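# Unplug the clipped cord from the power strip

## Task

Pull out the plug whose cord runs through the wire clip on the power strip, and move that plug so it is no longer in or against the clip. When finished, neither gripper may be holding any other loose object.

## Robot and tools

Robot: two arms, left_arm and right_arm, each a six-joint arm with a two-finger parallel gripper and a wrist camera. Nominal root positions in the scene frame: left_arm at (-0.012, +0.278, +0.007) m, right_arm at (+0.033, -0.335, +0.030) m, each yawed a few degrees. The gripper fingers point along its +z and open and close along its y. The reported hand point sits between the pads, roughly 1 cm short of the fingertips.

Frames: the scene frame has its origin at table-top height halfway between the arms, +z up, +x away from the robot over the table, +y toward left_arm. Arm names are not image sides. Fixed cameras and the table use the scene frame. Every hand pose, Hand target and offset for an arm is expressed in that arm's own base frame, and rotations pivot about the Hand target point.

A row is always 14 numbers in [-1, 1]: left_arm dx, dy, dz, rx, ry, rz, opening, then right_arm's seven in the same order, even if one arm stays still. dx..rz are an offset from that arm's Hand target (not an absolute pose); 1.0 equals 0.6 m for dx/dy/dz or 180 degrees for the rotation vector rx/ry/rz. The opening is absolute: +1 fully open (0.094 m), -1 shut. A 0 opening is a real half-open command, so to keep a gripper as it is, resend its current value (see Tool commands). All-zero pose numbers re-request the existing Hand target; commanding it again also ends a push against something if you send the target back past the gripper.

execute_actions(actions, cameras): actions is a list of actions; each action is up to 15 rows, one per 1/30 s step, and a short action repeats its last row to fill 15 steps. Every row inside an action counts from the Hand target at that action's start, and each new action starts from the current target, so a repeated offset moves further. An empty list returns state and images. cameras: names, ["all"], or [] for none.

move(target, speed, blend, opening_speed, grip_force, blocking, cameras): drives straight-line paths. target is one 14-number row or a list of up to 15 rows, all counted from the Hand targets at the call's start. speed is m/s per arm path, 0.002 to 2.9 (default 0.25), one value or one per target; turning is capped at twice that in rad/s. blend in metres rounds corners of a list (0 means stop at each). opening_speed is per second on the -1..+1 scale, at least 0.2; use it to close gently. grip_force is newtons per pad, 10 to 50, one number or one per arm; it persists, and low values close slowly. blocking=false returns after about 0.5 s while motion continues. Paths do not avoid obstacles or the other arm; faster means larger lag, drift and harder contact. The extra result line "move:" reports the ending (done, off_target, moving, held, fault) and limits (paced = pose clipped, held = steps withheld).

wait(seconds 0 to 10): lets time pass holding commands. stop(): brakes a running move. zoom_image(camera, region [x0, y0, x1, y1] in pixels, at most 504 by 504) enlarges part of the latest image of cam_head_left, cam_head_right, cam_high, cam_left_wrist or cam_right_wrist (all 672x504). read_manual gives licence text only. finished_scene(scene) ends the scene irreversibly; the goal must hold with the robot released.

Results: end_effector_position (m) and end_effector_quat_wxyz in the arm's base frame; Hand target, the last commanded pose after clipping, which the next offsets start from; Tool commands; grip_measured on the opening scale (reads a little wide when empty, a few thousandths narrower than a gripped part); grip_effort_nm, gripper motor effort, negative closing, not a pad force and never quite zero at rest; joint positions, torques (include the arm's own weight, noisy, first three wrap at ±28 N m), velocities, and motor temperatures. A gripper often stops a few cm short of its target due to friction or load; that alone is not contact. If it rests short, send the remaining distance as an offset.

Motion limits: commanded orientation is clipped to within 40 degrees of the current one per step, so make large turns in stages. Avoid paths near an arm's own base (its shoulder posture may flip) and keep the wrist off the first joint's axis.

Avoid: any contact between the two arms, grippers or wrist cameras (can fail the scene); closing one gripper on the other's fingers; fast hits or hard presses on the table or heavy fixtures; dropping parts or releasing them while moving; anything falling or being left off the table; strain on an arm's camera cable. Keep motors cool: holding loads, stretched poses and pushing against unreachable targets heat them; 75 °C gives MOTOR HOT, 90 °C folds that arm away for the rest of the scene, 100 °C lets it drop. Loose objects may occasionally be nudged by outside pushes. Release by commanding an opening well above grip_measured.

Each tool is called after "Request:" as name(argument=value, ...), one argument or row to a line, values as JSON.

## Session

Request:
execute_actions(
  actions=[],
)

Scene clock: 0.00 s.
left_arm: end_effector_position=(+0.2961, -0.2234, +0.1776) grip_measured=+1.000 grip_effort_nm=n/a end_effector_quat_wxyz=(+0.165, +0.202, +0.962, -0.080) | right_arm: end_effector_position=(+0.2318, -0.0119, +0.2930) grip_measured=+1.000 grip_effort_nm=n/a end_effector_quat_wxyz=(+0.671, +0.325, +0.665, +0.037)
Joint positions: left_arm=[-0.647 1.608 1.483 -1.076 0.005 -0.234 0.094] | right_arm=[0.706 0.461 0.582 -0.334 1.097 0.7 0.094]
Joint velocities: within noise
Joint torques (N m): no reading
Motor temperatures (°C): left_arm=[23 24 26 23 22 22 22] | right_arm=[25 23 29 24 24 22 20]
Heat: left arm: 26 °C; right arm: 29 °C.
Hand target: left_arm +0.2990, -0.2251, +0.1870; +0.180, +0.201, +0.959, -0.086 | right_arm +0.2305, -0.0133, +0.2955; +0.672, +0.326, +0.664, +0.036
Tool commands: left_gripper/opening=+1.0 right_gripper/opening=+1.0

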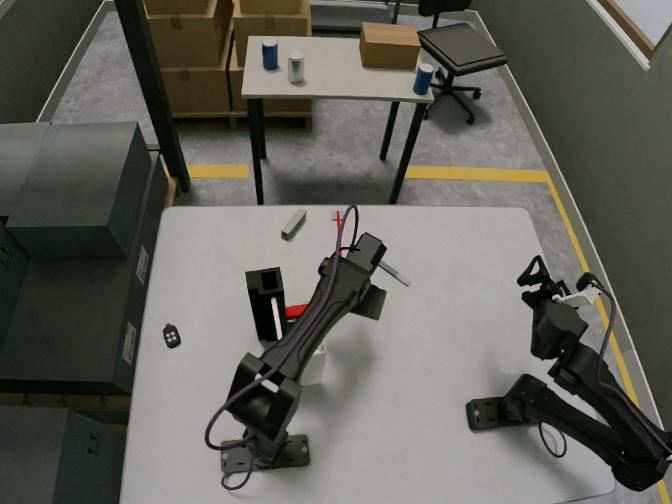

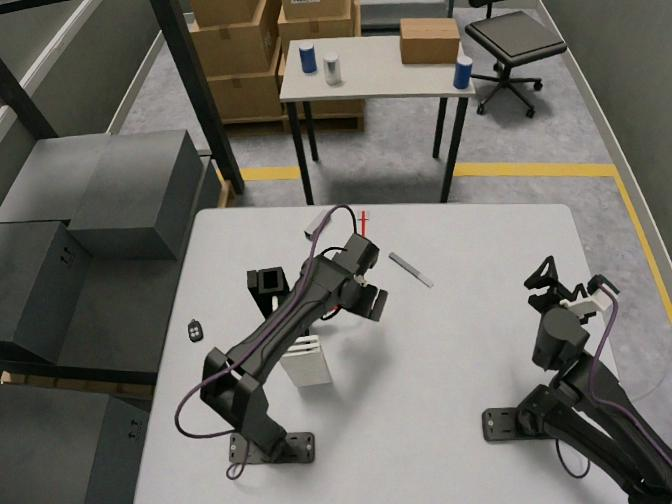

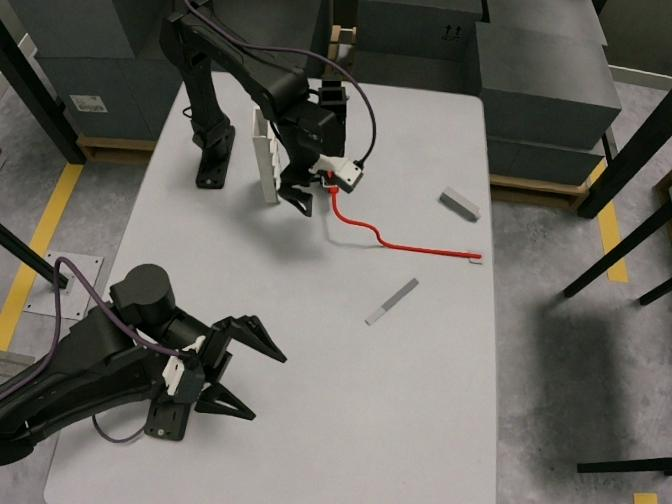

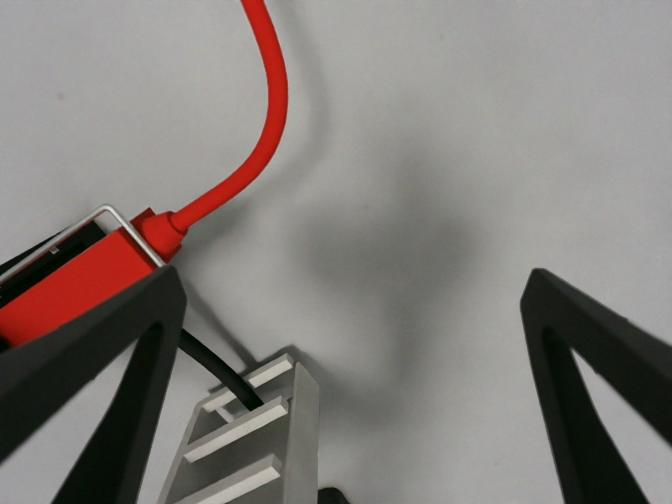

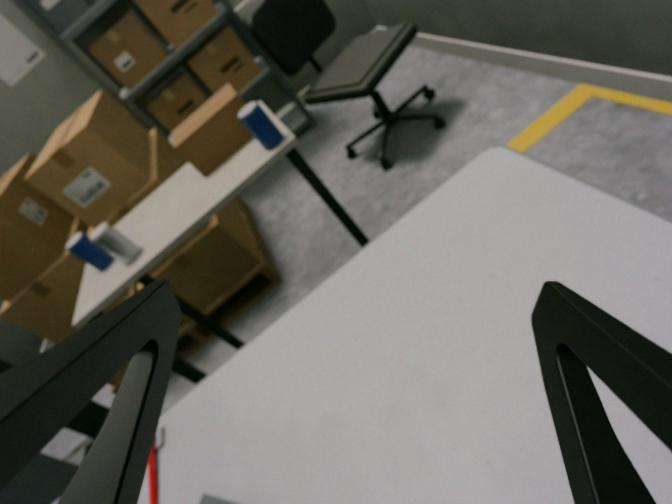

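Request:
move(
  target=[0.0,0.0,0.25,0,0,0,1,0,0,0,0,0,0,1],
  cameras=["all"],
)

Scene clock: 4.03 s.
left_arm: end_effector_position=(+0.2987, -0.2253, +0.3322) grip_measured=+1.000 grip_effort_nm=-0.03 end_effector_quat_wxyz=(+0.232, +0.199, +0.946, -0.112) | right_arm: end_effector_position=(+0.2318, -0.0119, +0.2930) grip_measured=+1.000 grip_effort_nm=0.01 end_effector_quat_wxyz=(+0.671, +0.325, +0.665, +0.037)
Joint positions: left_arm=[-0.647 1.737 2.24 -1.552 0.005 -0.234 0.094] | right_arm=[0.706 0.461 0.582 -0.334 1.097 0.7 0.094]
Joint torques (N m): left_arm=[-0.01 -7.17 8.01 1.37 -0.01 0] | right_arm=[-0.03 1.39 6.52 1.58 0.14 -0.02]
Heat: left arm: 28 °C; right arm: 30 °C.
Hand target: left_arm +0.2990, -0.2251, +0.3369; +0.180, +0.201, +0.959, -0.086 | right_arm +0.2305, -0.0133, +0.2955; +0.672, +0.326, +0.664, +0.036
Off the commanded pose: left_arm 0.005 m, 7 deg | right_arm 0.003 m, 0 deg.
joint sent to its limit (left arm) — joint 4 (wrist pitch), lower limit. The joint targets are off in orientation, not in position.
move: off_target (left_arm)
camera_calibration:
cam_left_wrist: T_world_to_cam=[[-0.432494, -0.899013, 0.0687384, -0.0933233], [-0.878323, 0.43731, 0.193156, 0.31015], [-0.20371, 0.0231645, -0.978757, 0.500826], [0, 0, 0, 1]] pos_world=[0.334073, -0.231132, 0.436694]

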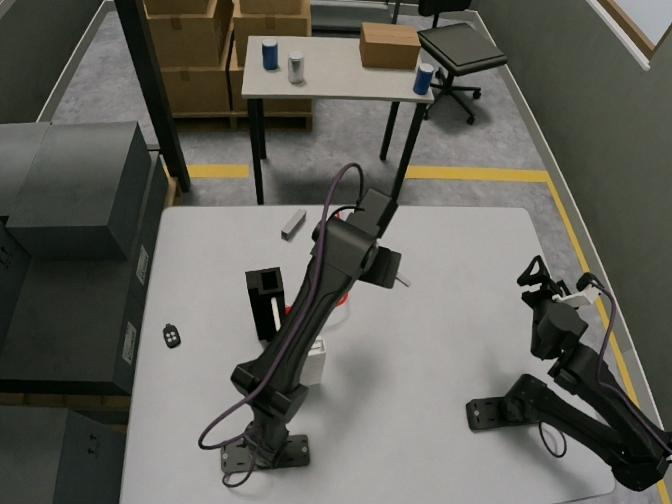

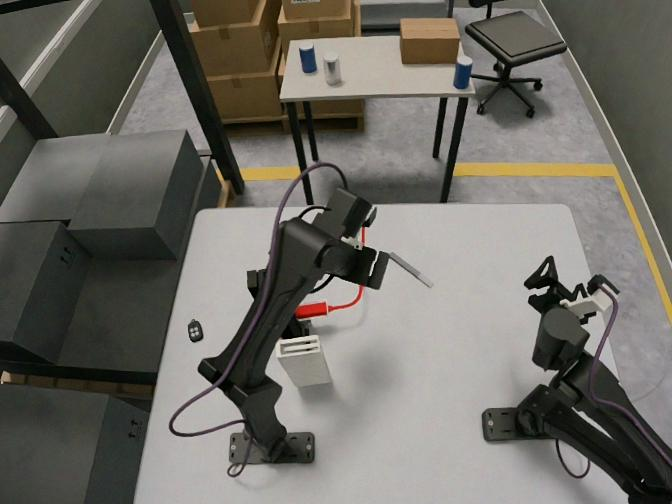

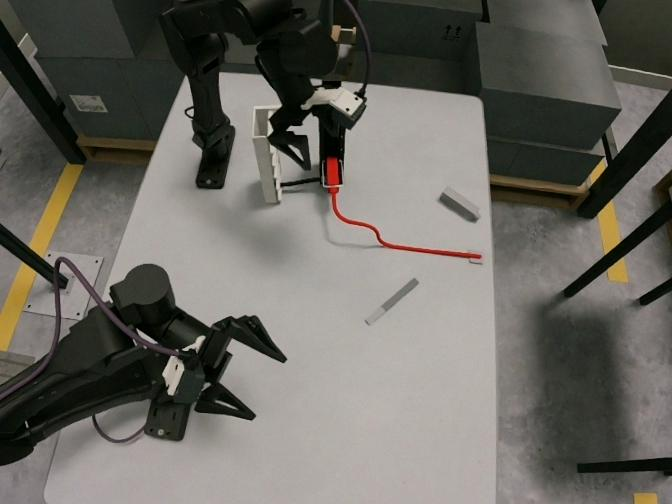

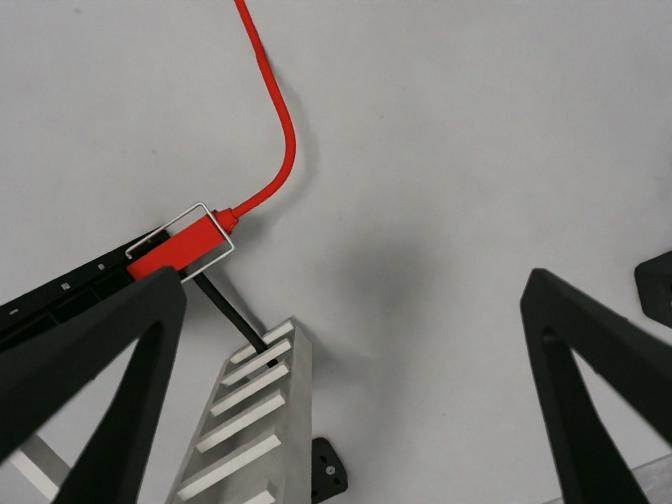

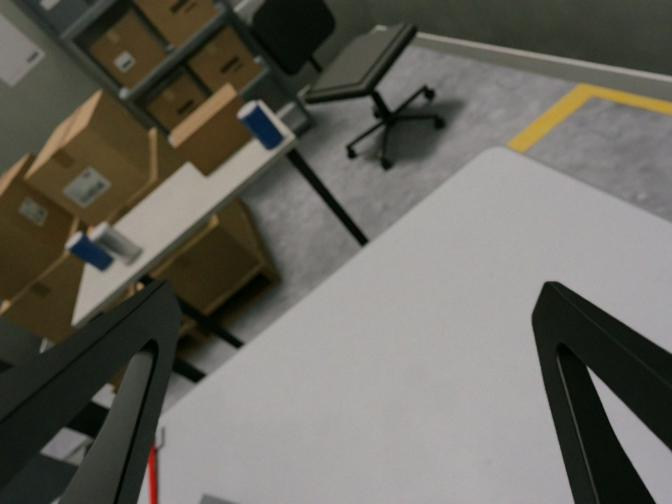

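Request:
zoom_image(
  camera="cam_left_wrist",
  region=[80, 180, 320, 360],
)

Request:
zoom_image(
  camera="cam_head_right",
  region=[230, 240, 390, 360],
)

Request:
zoom_image(
  camera="cam_high",
  region=[240, 90, 400, 210],
)

Request:
zoom_image(
  camera="cam_head_left",
  region=[210, 240, 370, 360],
)

Scaled by 2.100 from the camera's 672x504 image, which has a finer 960x720 frame.

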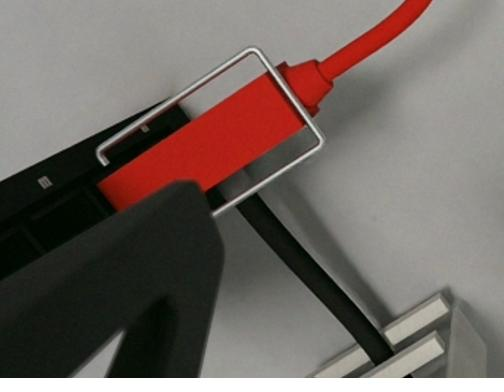

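Scaled by 3.150 from the camera's 672x504 image, which has a finer 960x720 frame.

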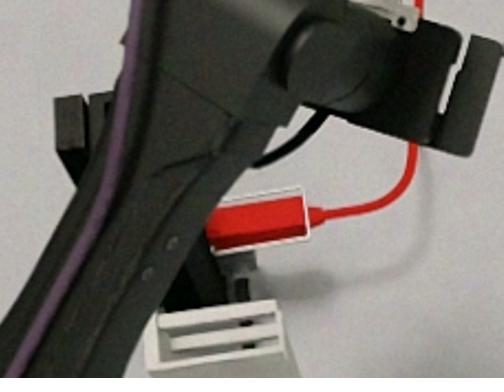

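Scaled by 3.150 from the camera's 672x504 image, which has a finer 960x720 frame.

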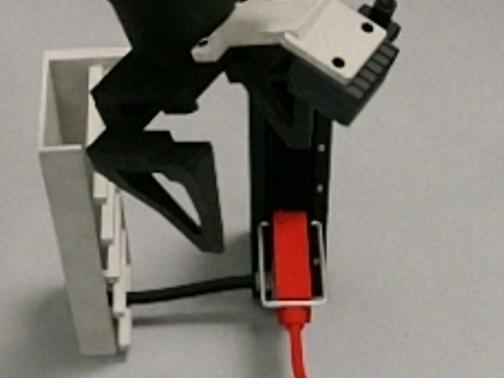

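Scaled by 3.150 from the camera's 672x504 image, which has a finer 960x720 frame.

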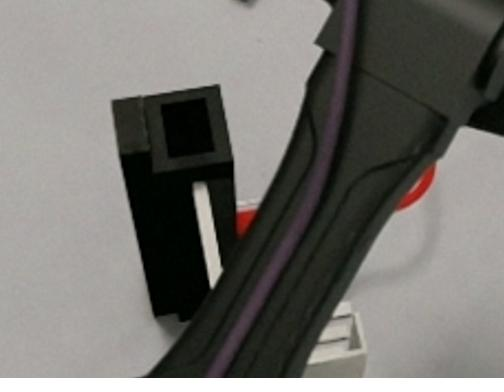

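Request:
move(
  target=[-0.15,0.8,0.05,0,0,0,1,0,0,0,0,0,0,1],
  cameras=["all"],
  speed=0.4,
)

Request:
zoom_image(
  camera="cam_head_right",
  region=[230, 240, 390, 360],
)

Request:
zoom_image(
  camera="cam_high",
  region=[240, 90, 400, 210],
)

Request:
zoom_image(
  camera="cam_head_left",
  region=[210, 240, 370, 360],
)

Scene clock: 23.17 s.
left_arm: end_effector_position=(+0.2071, +0.2600, +0.3549) grip_measured=+1.000 grip_effort_nm=-0.03 end_effector_quat_wxyz=(+0.296, +0.127, +0.933, +0.162) | right_arm: end_effector_position=(+0.2318, -0.0119, +0.2930) grip_measured=+1.000 grip_effort_nm=0.01 end_effector_quat_wxyz=(+0.671, +0.325, +0.665, +0.037)
Joint positions: left_arm=[1.138 1.575 2.087 -1.551 0.46 1.283 0.094] | right_arm=[0.706 0.461 0.582 -0.334 1.097 0.7 0.094]
Joint torques (N m): left_arm=[-0.23 -6.45 8.77 1.34 0.49 0.05] | right_arm=[0.09 1.28 6.52 1.59 0.14 -0.05]
Heat: left arm: 29 °C; right arm: 32 °C.
Hand target: left_arm +0.2090, +0.2550, +0.3668; +0.180, +0.201, +0.959, -0.086 | right_arm +0.2305, -0.0133, +0.2955; +0.672, +0.326, +0.664, +0.036
Off the commanded pose: left_arm 0.013 m, 33 deg | right_arm 0.003 m, 0 deg.
joint sent to its limit (left arm) — joint 4 (wrist pitch), lower limit. The joint targets are off in orientation, not in position.
move: off_target (left_arm)
camera_calibration:
cam_left_wrist: T_world_to_cam=[[-0.138155, -0.895269, -0.423563, 0.414486], [-0.989005, 0.101926, 0.10715, 0.153728], [-0.0527565, 0.433709, -0.899507, 0.327089], [0, 0, 0, 1]] pos_world=[0.226557, 0.213546, 0.453308]

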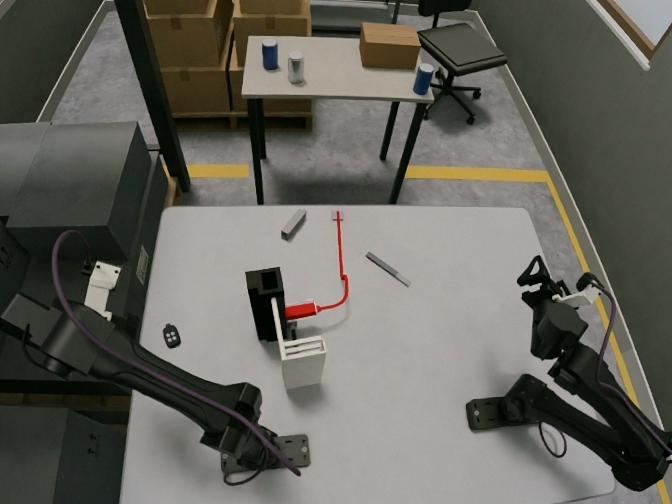

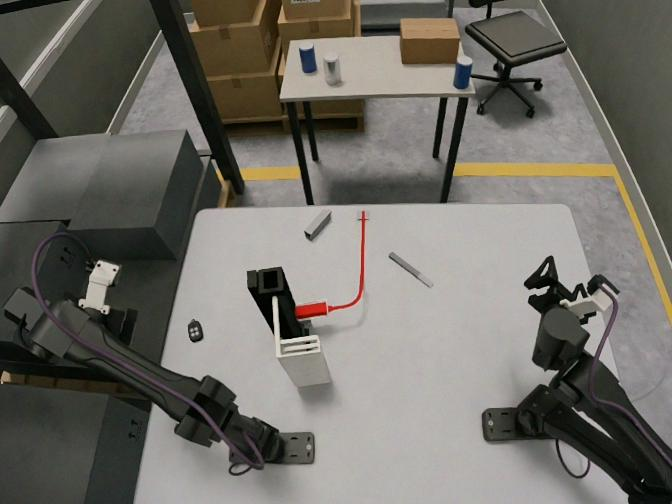

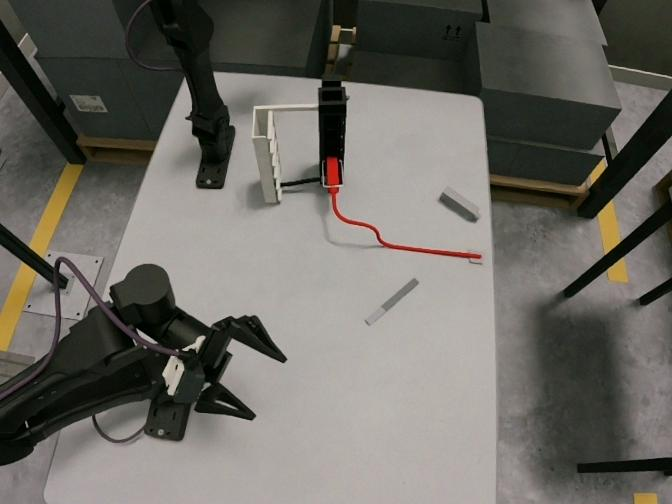

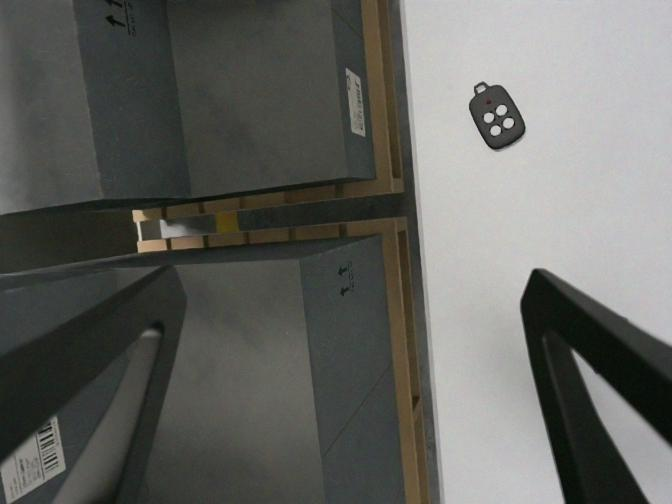

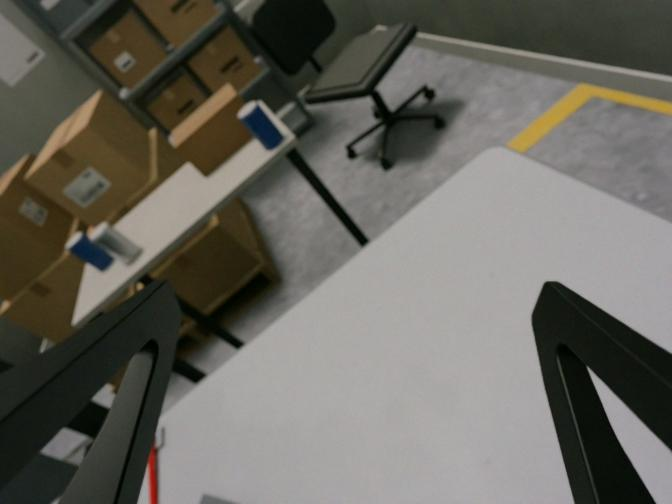

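Scaled by 3.150 from the camera's 672x504 image, which has a finer 960x720 frame.

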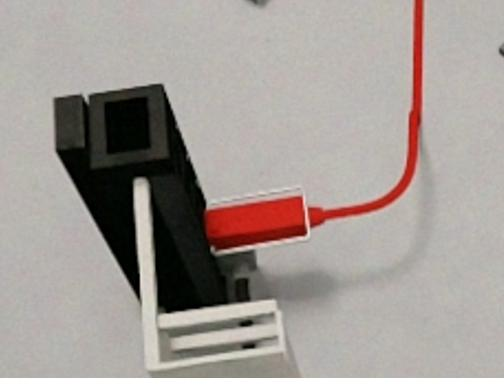

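Scaled by 3.150 from the camera's 672x504 image, which has a finer 960x720 frame.

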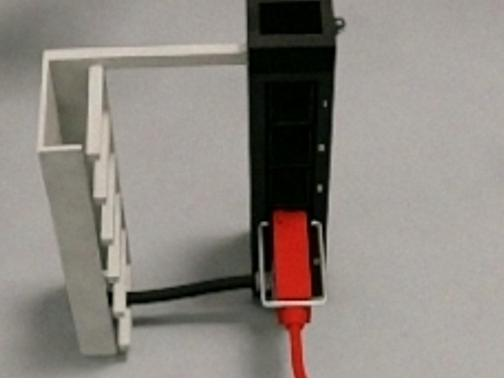

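Scaled by 3.150 from the camera's 672x504 image, which has a finer 960x720 frame.

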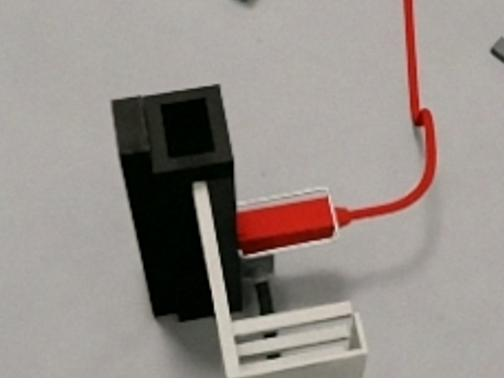

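Request:
move(
  target=[0,0,0,0,0,0,1,0.074,0.5,-0.0425,-0.2463,0.0309,0.6521,1],
  cameras=["cam_right_wrist","cam_head_right","cam_high"],
  speed=0.4,
)

Scene clock: 83.67 s.
left_arm: end_effector_position=(+0.2071, +0.2600, +0.3549) grip_measured=+1.000 grip_effort_nm=-0.03 end_effector_quat_wxyz=(+0.296, +0.128, +0.933, +0.162) | right_arm: end_effector_position=(+0.2763, +0.2819, +0.2643) grip_measured=+1.000 grip_effort_nm=0.01 end_effector_quat_wxyz=(-0.353, +0.608, -0.623, -0.342)
Joint positions: left_arm=[1.138 1.575 2.087 -1.551 0.46 1.284 0.094] | right_arm=[0.435 1.526 1.411 -0.817 -0.873 -0.805 0.094]
Joint torques (N m): left_arm=[-0.25 -6.46 8.81 1.34 0.49 0.05] | right_arm=[0.42 -4.72 8.21 1.3 -0.69 -0.11]
Motor temperatures (°C): left_arm=[23 25 30 25 23 22 22] | right_arm=[25 24 33 30 24 22 20]
Heat: left arm: 30 °C; right arm: 33 °C.
Hand target: left_arm +0.2090, +0.2550, +0.3668; +0.180, +0.201, +0.959, -0.086 | right_arm +0.2749, +0.2866, +0.2701; -0.354, +0.613, -0.612, -0.354
Off the commanded pose: left_arm 0.013 m, 33 deg | right_arm 0.008 m, 2 deg.
joint sent to its limit (left arm) — joint 4 (wrist pitch), lower limit. The joint targets are off in orientation, not in position.
move: off_target (left_arm)
camera_calibration:
cam_right_wrist: T_world_to_cam=[[0.998651, -0.00753421, -0.0513827, -0.25394], [-0.0232425, -0.949638, -0.312486, 0.372922], [-0.0464406, 0.313258, -0.948532, 0.280528], [0, 0, 0, 1]] pos_world=[0.275292, 0.26435, 0.369575]
Images, in order (width x height): cam_head_right 672x504, cam_high 672x504, cam_right_wrist 672x504.

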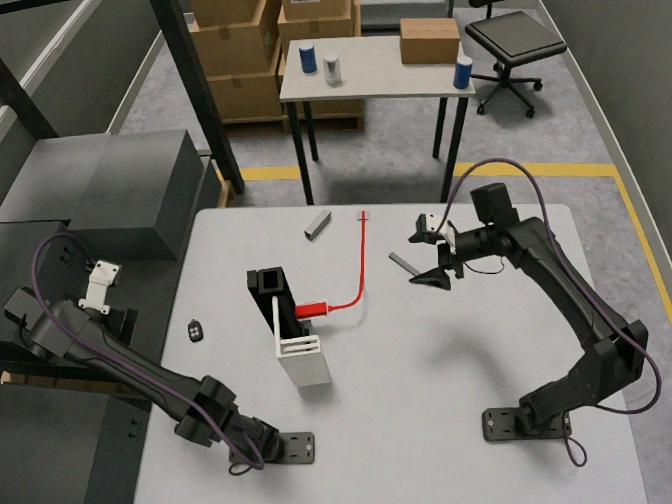

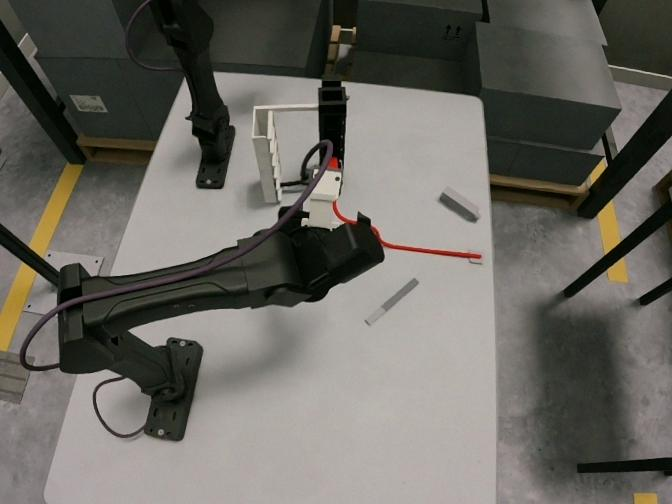

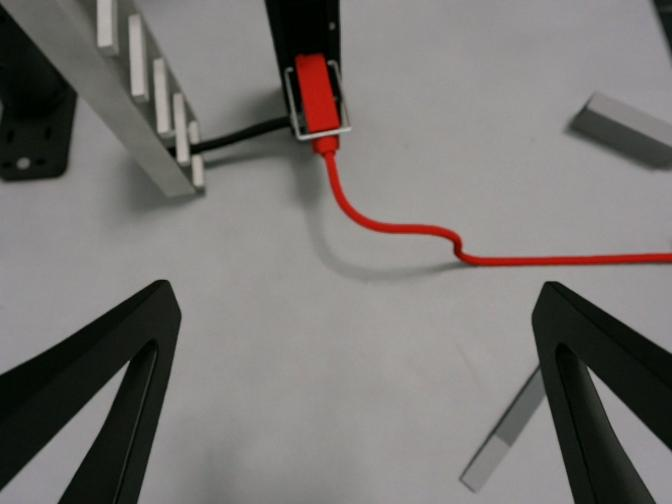

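Request:
zoom_image(
  camera="cam_right_wrist",
  region=[250, 0, 400, 170],
)

Scaled by 2.965 from the camera's 672x504 image, which has a finer 960x720 frame.

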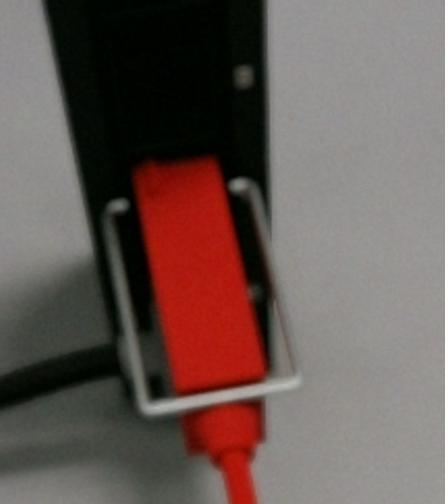

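Request:
zoom_image(
  camera="cam_head_right",
  region=[370, 190, 530, 310],
)

Scaled by 3.150 from the camera's 672x504 image, which has a finer 960x720 frame.

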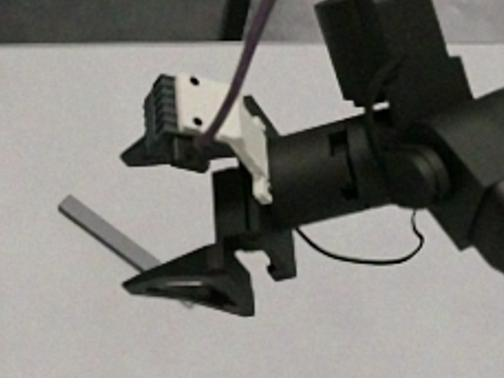

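Request:
move(
  target=[0,0,0,0,0,0,1,-0.0665,0.089,-0.2835,0.111,0,0,-0.97],
  cameras=["cam_right_wrist","cam_head_right","cam_high","cam_head_left"],
  speed=0.2,
)

Request:
zoom_image(
  camera="cam_right_wrist",
  region=[250, 50, 450, 350],
)

Request:
zoom_image(
  camera="cam_head_right",
  region=[270, 240, 430, 360],
)

Request:
zoom_image(
  camera="cam_high",
  region=[260, 120, 420, 240],
)

Scene clock: 165.57 s.
left_arm: end_effector_position=(+0.2071, +0.2600, +0.3549) grip_measured=+1.000 grip_effort_nm=-0.03 end_effector_quat_wxyz=(+0.296, +0.128, +0.933, +0.162) | right_arm: end_effector_position=(+0.2372, +0.3397, +0.1080) grip_measured=-0.964 grip_effort_nm=-0.32 end_effector_quat_wxyz=(-0.461, +0.544, -0.534, -0.453)
Joint positions: left_arm=[1.138 1.575 2.087 -1.551 0.46 1.284 0.094] | right_arm=[0.595 1.836 0.569 0.979 -0.956 -0.256 0.002]
Joint torques (N m): left_arm=[-0.25 -6.43 8.76 1.34 0.49 0.06] | right_arm=[0.55 -5.18 3.49 1.86 -0.04 0.08]
Heat: left arm: 31 °C; right arm: 32 °C.
Hand target: left_arm +0.2090, +0.2550, +0.3668; +0.180, +0.201, +0.959, -0.086 | right_arm +0.2349, +0.3401, +0.1000; -0.454, +0.542, -0.541, -0.455
Off the commanded pose: left_arm 0.013 m, 33 deg | right_arm 0.008 m, 1 deg.
joint sent to its limit (left arm) — joint 4 (wrist pitch), lower limit. The joint targets are off in orientation, not in position.
move: off_target (left_arm)
camera_calibration:
cam_right_wrist: T_world_to_cam=[[0.99884, 0.0411776, -0.0249582, -0.241867], [0.0156536, -0.767869, -0.640415, 0.342524], [-0.0455354, 0.639282, -0.767623, -0.0182374], [0, 0, 0, 1]] pos_world=[0.235395, 0.284632, 0.199322]
Images, in order (width x height): cam_head_left 672x504, cam_head_right 672x504, cam_high 672x504, cam_right_wrist 672x504.

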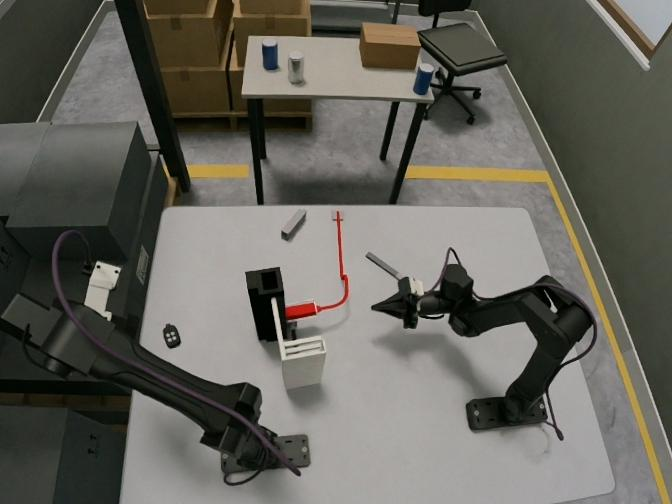

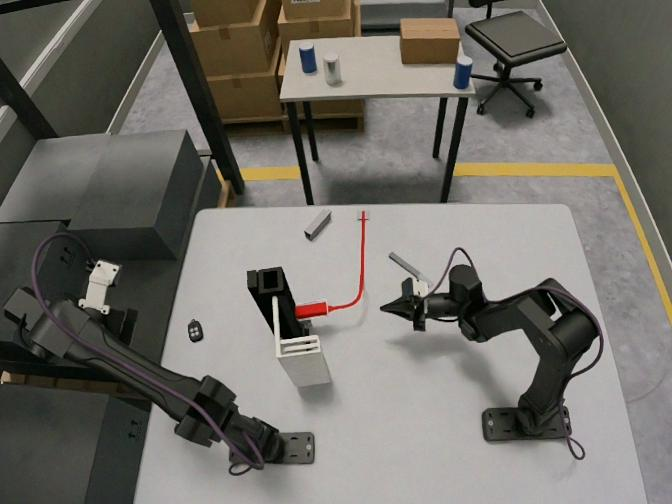

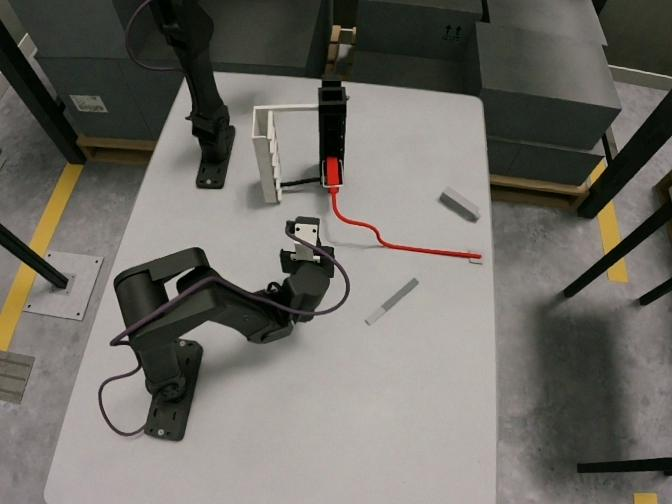

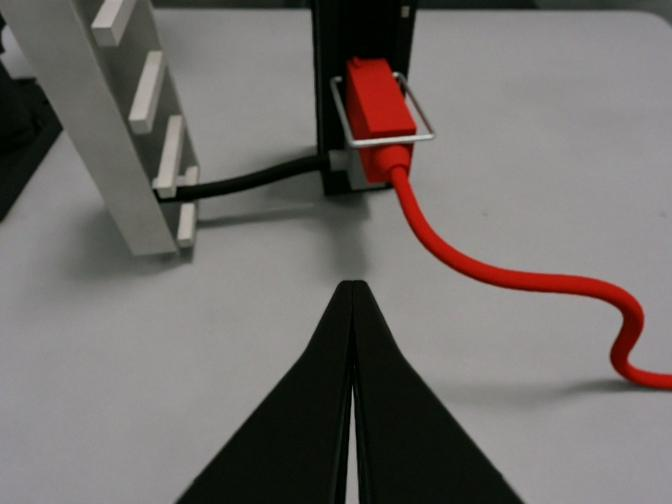

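Scaled by 1.680 from the camera's 672x504 image, which has a finer 960x720 frame.

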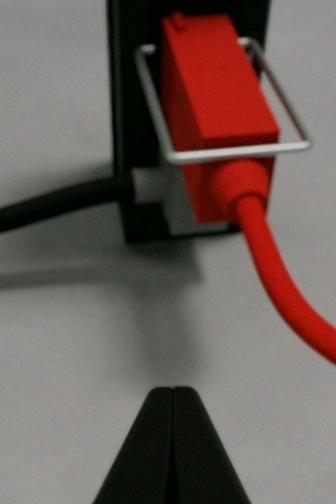

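Scaled by 3.150 from the camera's 672x504 image, which has a finer 960x720 frame.

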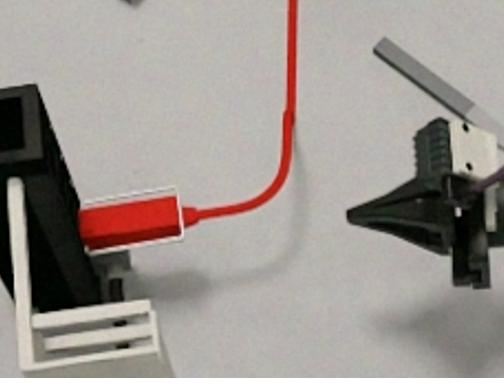

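Scaled by 3.150 from the camera's 672x504 image, which has a finer 960x720 frame.

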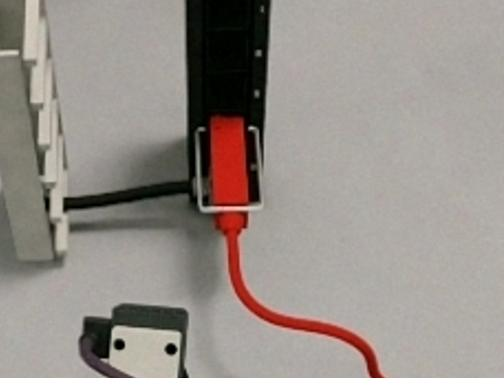

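Request:
move(
  target=[0,0,0,0,0,0,1,0.0035,0.1415,-0.0933,0.039,0,0.05,-0.97],
  cameras=["cam_right_wrist","cam_head_right","cam_high"],
  speed=0.12,
)

Request:
zoom_image(
  camera="cam_right_wrist",
  region=[250, 50, 450, 350],
)

Request:
zoom_image(
  camera="cam_head_right",
  region=[270, 240, 430, 360],
)

Scene clock: 219.20 s.
left_arm: end_effector_position=(+0.2071, +0.2600, +0.3549) grip_measured=+1.000 grip_effort_nm=-0.03 end_effector_quat_wxyz=(+0.296, +0.128, +0.933, +0.162) | right_arm: end_effector_position=(+0.2384, +0.4232, +0.0475) grip_measured=-0.964 grip_effort_nm=-0.32 end_effector_quat_wxyz=(-0.450, +0.552, -0.476, -0.516)
Joint positions: left_arm=[1.138 1.575 2.087 -1.551 0.46 1.284 0.094] | right_arm=[0.745 2.359 0.884 1.365 -0.966 -0.097 0.002]
Joint torques (N m): left_arm=[-0.24 -6.45 8.79 1.33 0.48 0.06] | right_arm=[0.2 -7.64 4.27 2.02 -0.17 0.03]
Heat: left arm: 31 °C; right arm: 32 °C.
Hand target: left_arm +0.2090, +0.2550, +0.3668; +0.180, +0.201, +0.959, -0.086 | right_arm +0.2370, +0.4250, +0.0440; -0.450, +0.554, -0.468, -0.521
Off the commanded pose: left_arm 0.013 m, 33 deg | right_arm 0.004 m, 1 deg.
joint sent to its limit (left arm) — joint 4 (wrist pitch), lower limit. The joint targets are off in orientation, not in position.
move: off_target (left_arm)
camera_calibration:
cam_right_wrist: T_world_to_cam=[[0.982254, 0.184555, -0.0334273, -0.304423], [0.105428, -0.690696, -0.715419, 0.317329], [-0.155122, 0.699199, -0.697895, -0.120456], [0, 0, 0, 1]] pos_world=[0.24688, 0.359583, 0.132782]
Images, in order (width x height): cam_head_right 672x504, cam_high 672x504, cam_right_wrist 672x504.

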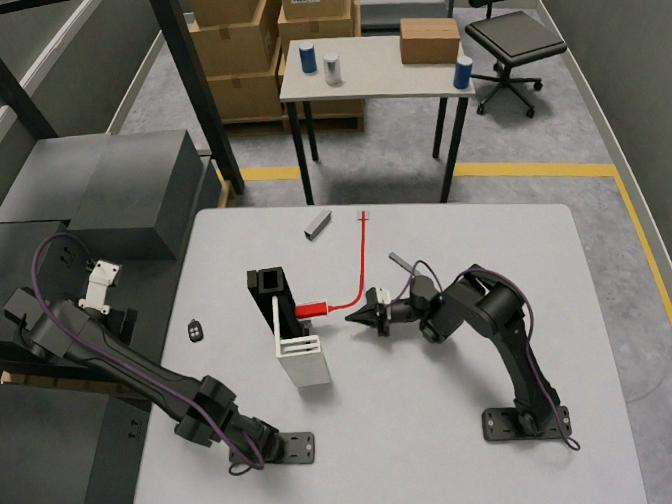

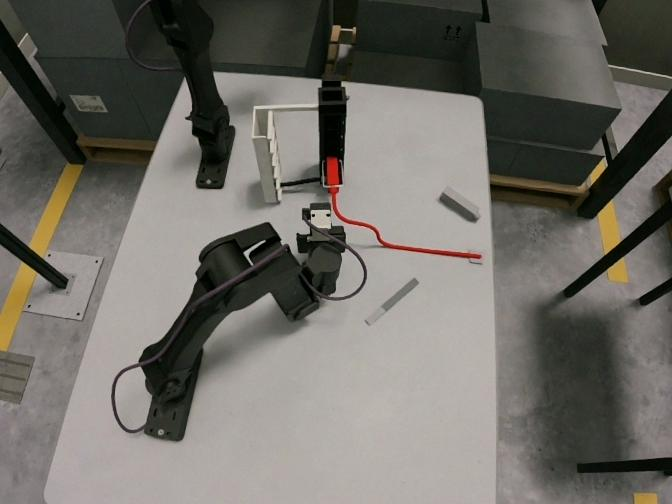

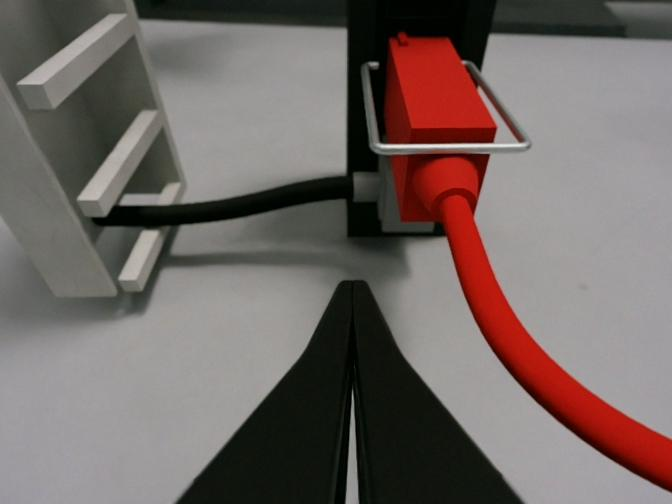

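Scaled by 1.680 from the camera's 672x504 image, which has a finer 960x720 frame.

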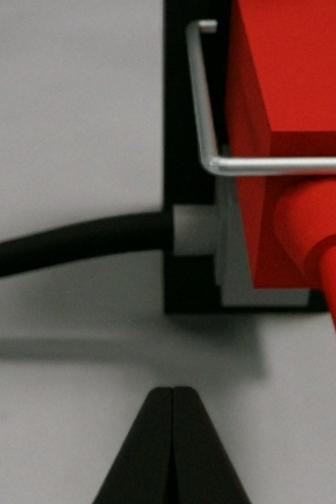

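Scaled by 3.150 from the camera's 672x504 image, which has a finer 960x720 frame.

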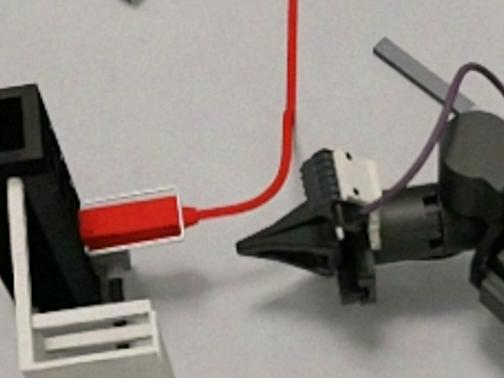

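Request:
move(
  target=[0,0,0,0,0,0,1,0.0025,0.051,0,0,0,0,-0.97],
  cameras=["cam_right_wrist","cam_head_right","cam_head_left"],
  speed=0.06,
)

Request:
zoom_image(
  camera="cam_right_wrist",
  region=[250, 50, 450, 350],
)

Request:
zoom_image(
  camera="cam_head_right",
  region=[270, 240, 430, 360],
)

Scene clock: 243.63 s.
left_arm: end_effector_position=(+0.2071, +0.2600, +0.3549) grip_measured=+1.000 grip_effort_nm=-0.03 end_effector_quat_wxyz=(+0.296, +0.128, +0.933, +0.162) | right_arm: end_effector_position=(+0.2362, +0.4529, +0.0544) grip_measured=-0.964 grip_effort_nm=-0.32 end_effector_quat_wxyz=(-0.456, +0.558, -0.458, -0.522)
Joint positions: left_arm=[1.138 1.575 2.087 -1.551 0.46 1.284 0.094] | right_arm=[0.8 2.392 0.985 1.338 -0.935 -0.086 0.002]
Joint torques (N m): left_arm=[-0.25 -6.46 8.8 1.33 0.48 0.06] | right_arm=[0.21 -7.98 4.7 1.65 0.11 0.07]
Heat: left arm: 31 °C; right arm: 34 °C.
Hand target: left_arm +0.2090, +0.2550, +0.3668; +0.180, +0.201, +0.959, -0.086 | right_arm +0.2386, +0.4556, +0.0440; -0.450, +0.554, -0.468, -0.521
Off the commanded pose: left_arm 0.013 m, 33 deg | right_arm 0.011 m, 1 deg.
joint sent to its limit (left arm) — joint 4 (wrist pitch), lower limit. The joint targets are off in orientation, not in position.
move: off_target (left_arm, right_arm)
camera_calibration:
cam_right_wrist: T_world_to_cam=[[0.97814, 0.207807, -0.00763246, -0.318485], [0.136562, -0.669605, -0.730055, 0.326933], [-0.156821, 0.713053, -0.683346, -0.143408], [0, 0, 0, 1]] pos_world=[0.244386, 0.387357, 0.138251]
Images, in order (width x height): cam_head_left 672x504, cam_head_right 672x504, cam_right_wrist 672x504.

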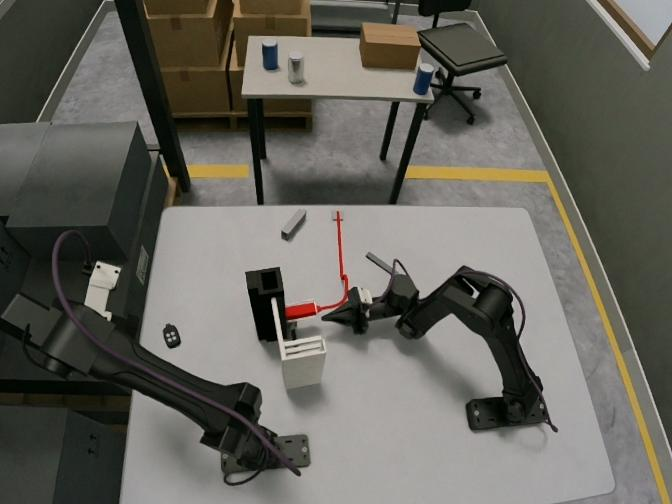

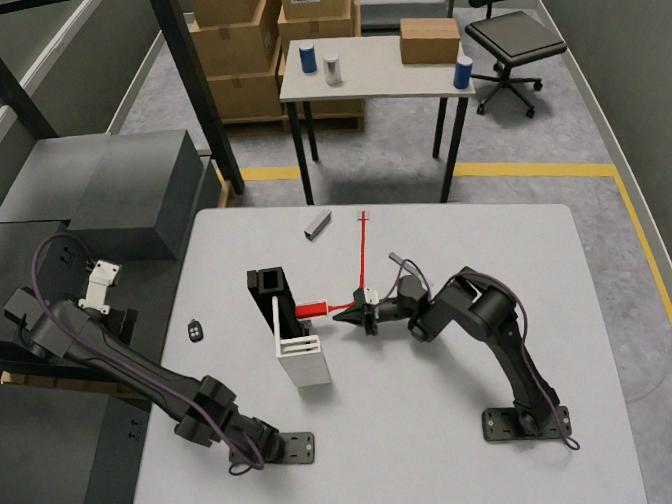

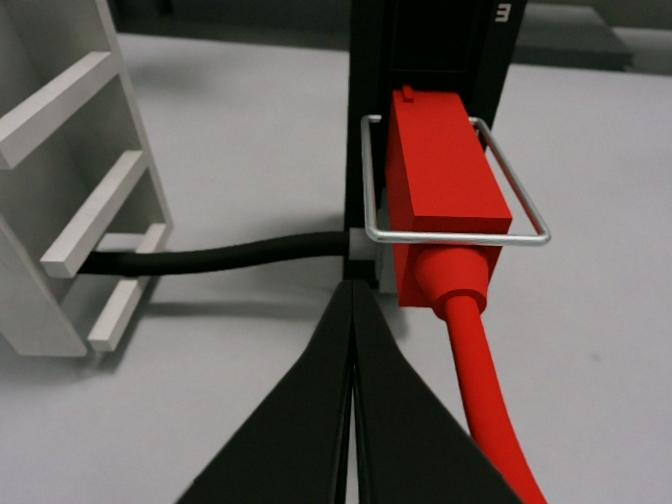

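Scaled by 1.680 from the camera's 672x504 image, which has a finer 960x720 frame.

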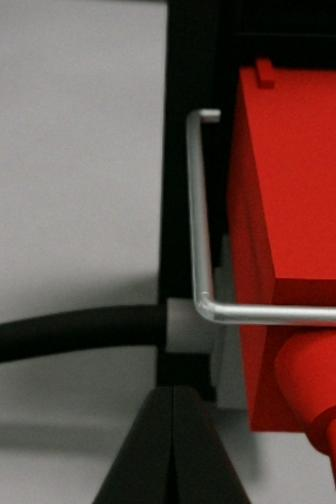

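Scaled by 3.150 from the camera's 672x504 image, which has a finer 960x720 frame.

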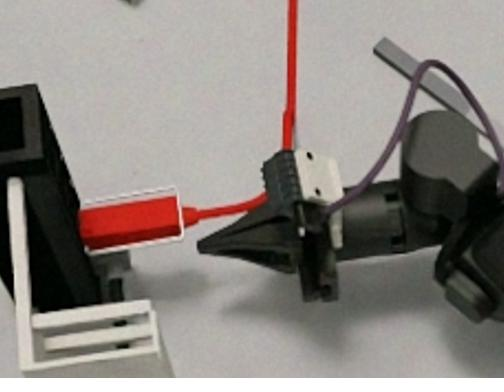

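Request:
move(
  target=[
    [0,0,0,0,0,0,1,0.0075,0,-0.022,0,0,0,-0.97],
    [0,0,0,0,0,0,1,0.001,0.042,-0.022,0,0,0,-0.97],
  ],
  cameras=["cam_right_wrist","cam_head_right"],
  speed=0.05,
)

Request:
zoom_image(
  camera="cam_right_wrist",
  region=[250, 100, 450, 400],
)

Request:
zoom_image(
  camera="cam_head_right",
  region=[270, 240, 430, 360],
)

Scene clock: 257.97 s.
left_arm: end_effector_position=(+0.2071, +0.2600, +0.3549) grip_measured=+1.000 grip_effort_nm=-0.03 end_effector_quat_wxyz=(+0.296, +0.128, +0.933, +0.162) | right_arm: end_effector_position=(+0.2441, +0.4677, +0.0441) grip_measured=-0.964 grip_effort_nm=-0.31 end_effector_quat_wxyz=(-0.464, +0.556, -0.456, -0.518)
Joint positions: left_arm=[1.138 1.575 2.087 -1.551 0.46 1.284 0.094] | right_arm=[0.814 2.461 1.065 1.342 -0.91 -0.086 0.002]
Joint torques (N m): left_arm=[-0.25 -6.43 8.79 1.34 0.48 0.06] | right_arm=[2.78 -7.92 6.17 1.45 0.32 0.1]
Motor temperatures (°C): left_arm=[23 26 31 26 23 22 22] | right_arm=[25 29 31 33 24 22 20]
Heat: left arm: 31 °C; right arm: 33 °C.
Hand target: left_arm +0.2090, +0.2550, +0.3668; +0.180, +0.201, +0.959, -0.086 | right_arm +0.2391, +0.4808, +0.0309; -0.450, +0.554, -0.468, -0.521
Off the commanded pose: left_arm 0.013 m, 33 deg | right_arm 0.019 m, 2 deg.
joint sent to its limit (left arm) — joint 4 (wrist pitch), lower limit. The joint targets are off in orientation, not in position.
move: off_target (left_arm, right_arm)
camera_calibration:
cam_right_wrist: T_world_to_cam=[[0.980304, 0.197417, 0.00550512, -0.325538], [0.137834, -0.663941, -0.734972, 0.325472], [-0.141441, 0.721255, -0.678075, -0.167487], [0, 0, 0, 1]] pos_world=[0.250576, 0.401162, 0.127437]
Images, in order (width x height): cam_head_right 672x504, cam_right_wrist 672x504.

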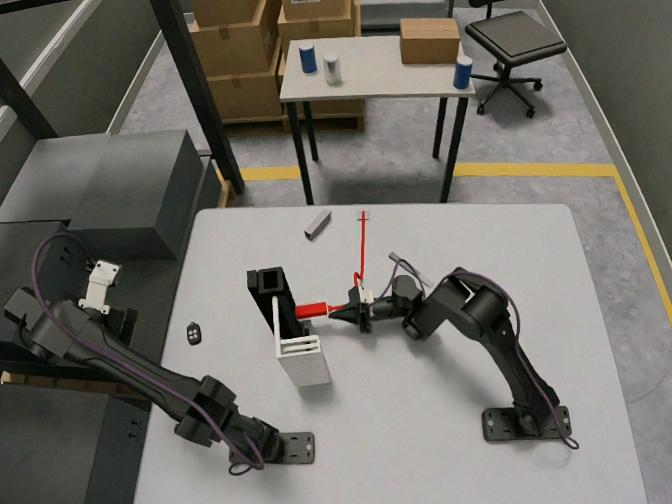

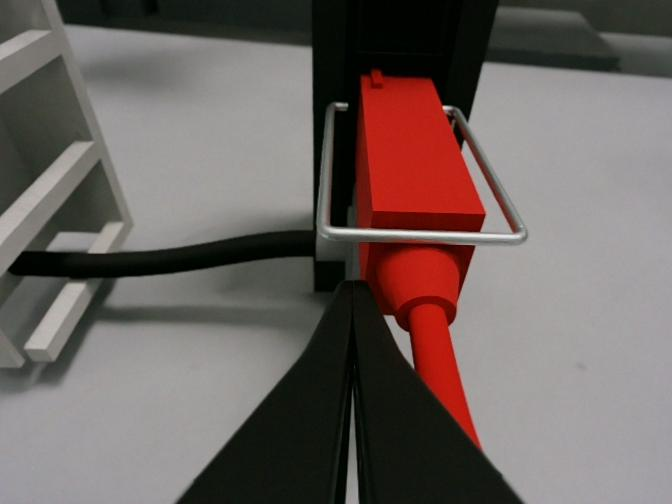

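Scaled by 1.680 from the camera's 672x504 image, which has a finer 960x720 frame.

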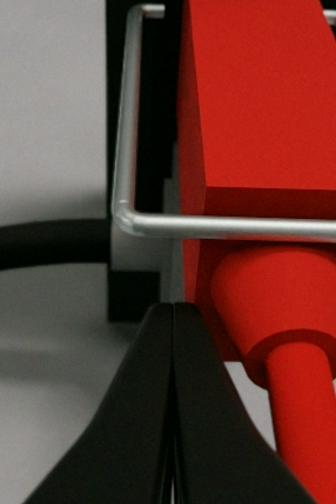

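Scaled by 3.150 from the camera's 672x504 image, which has a finer 960x720 frame.

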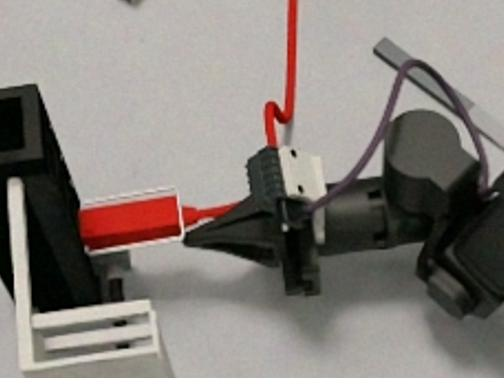

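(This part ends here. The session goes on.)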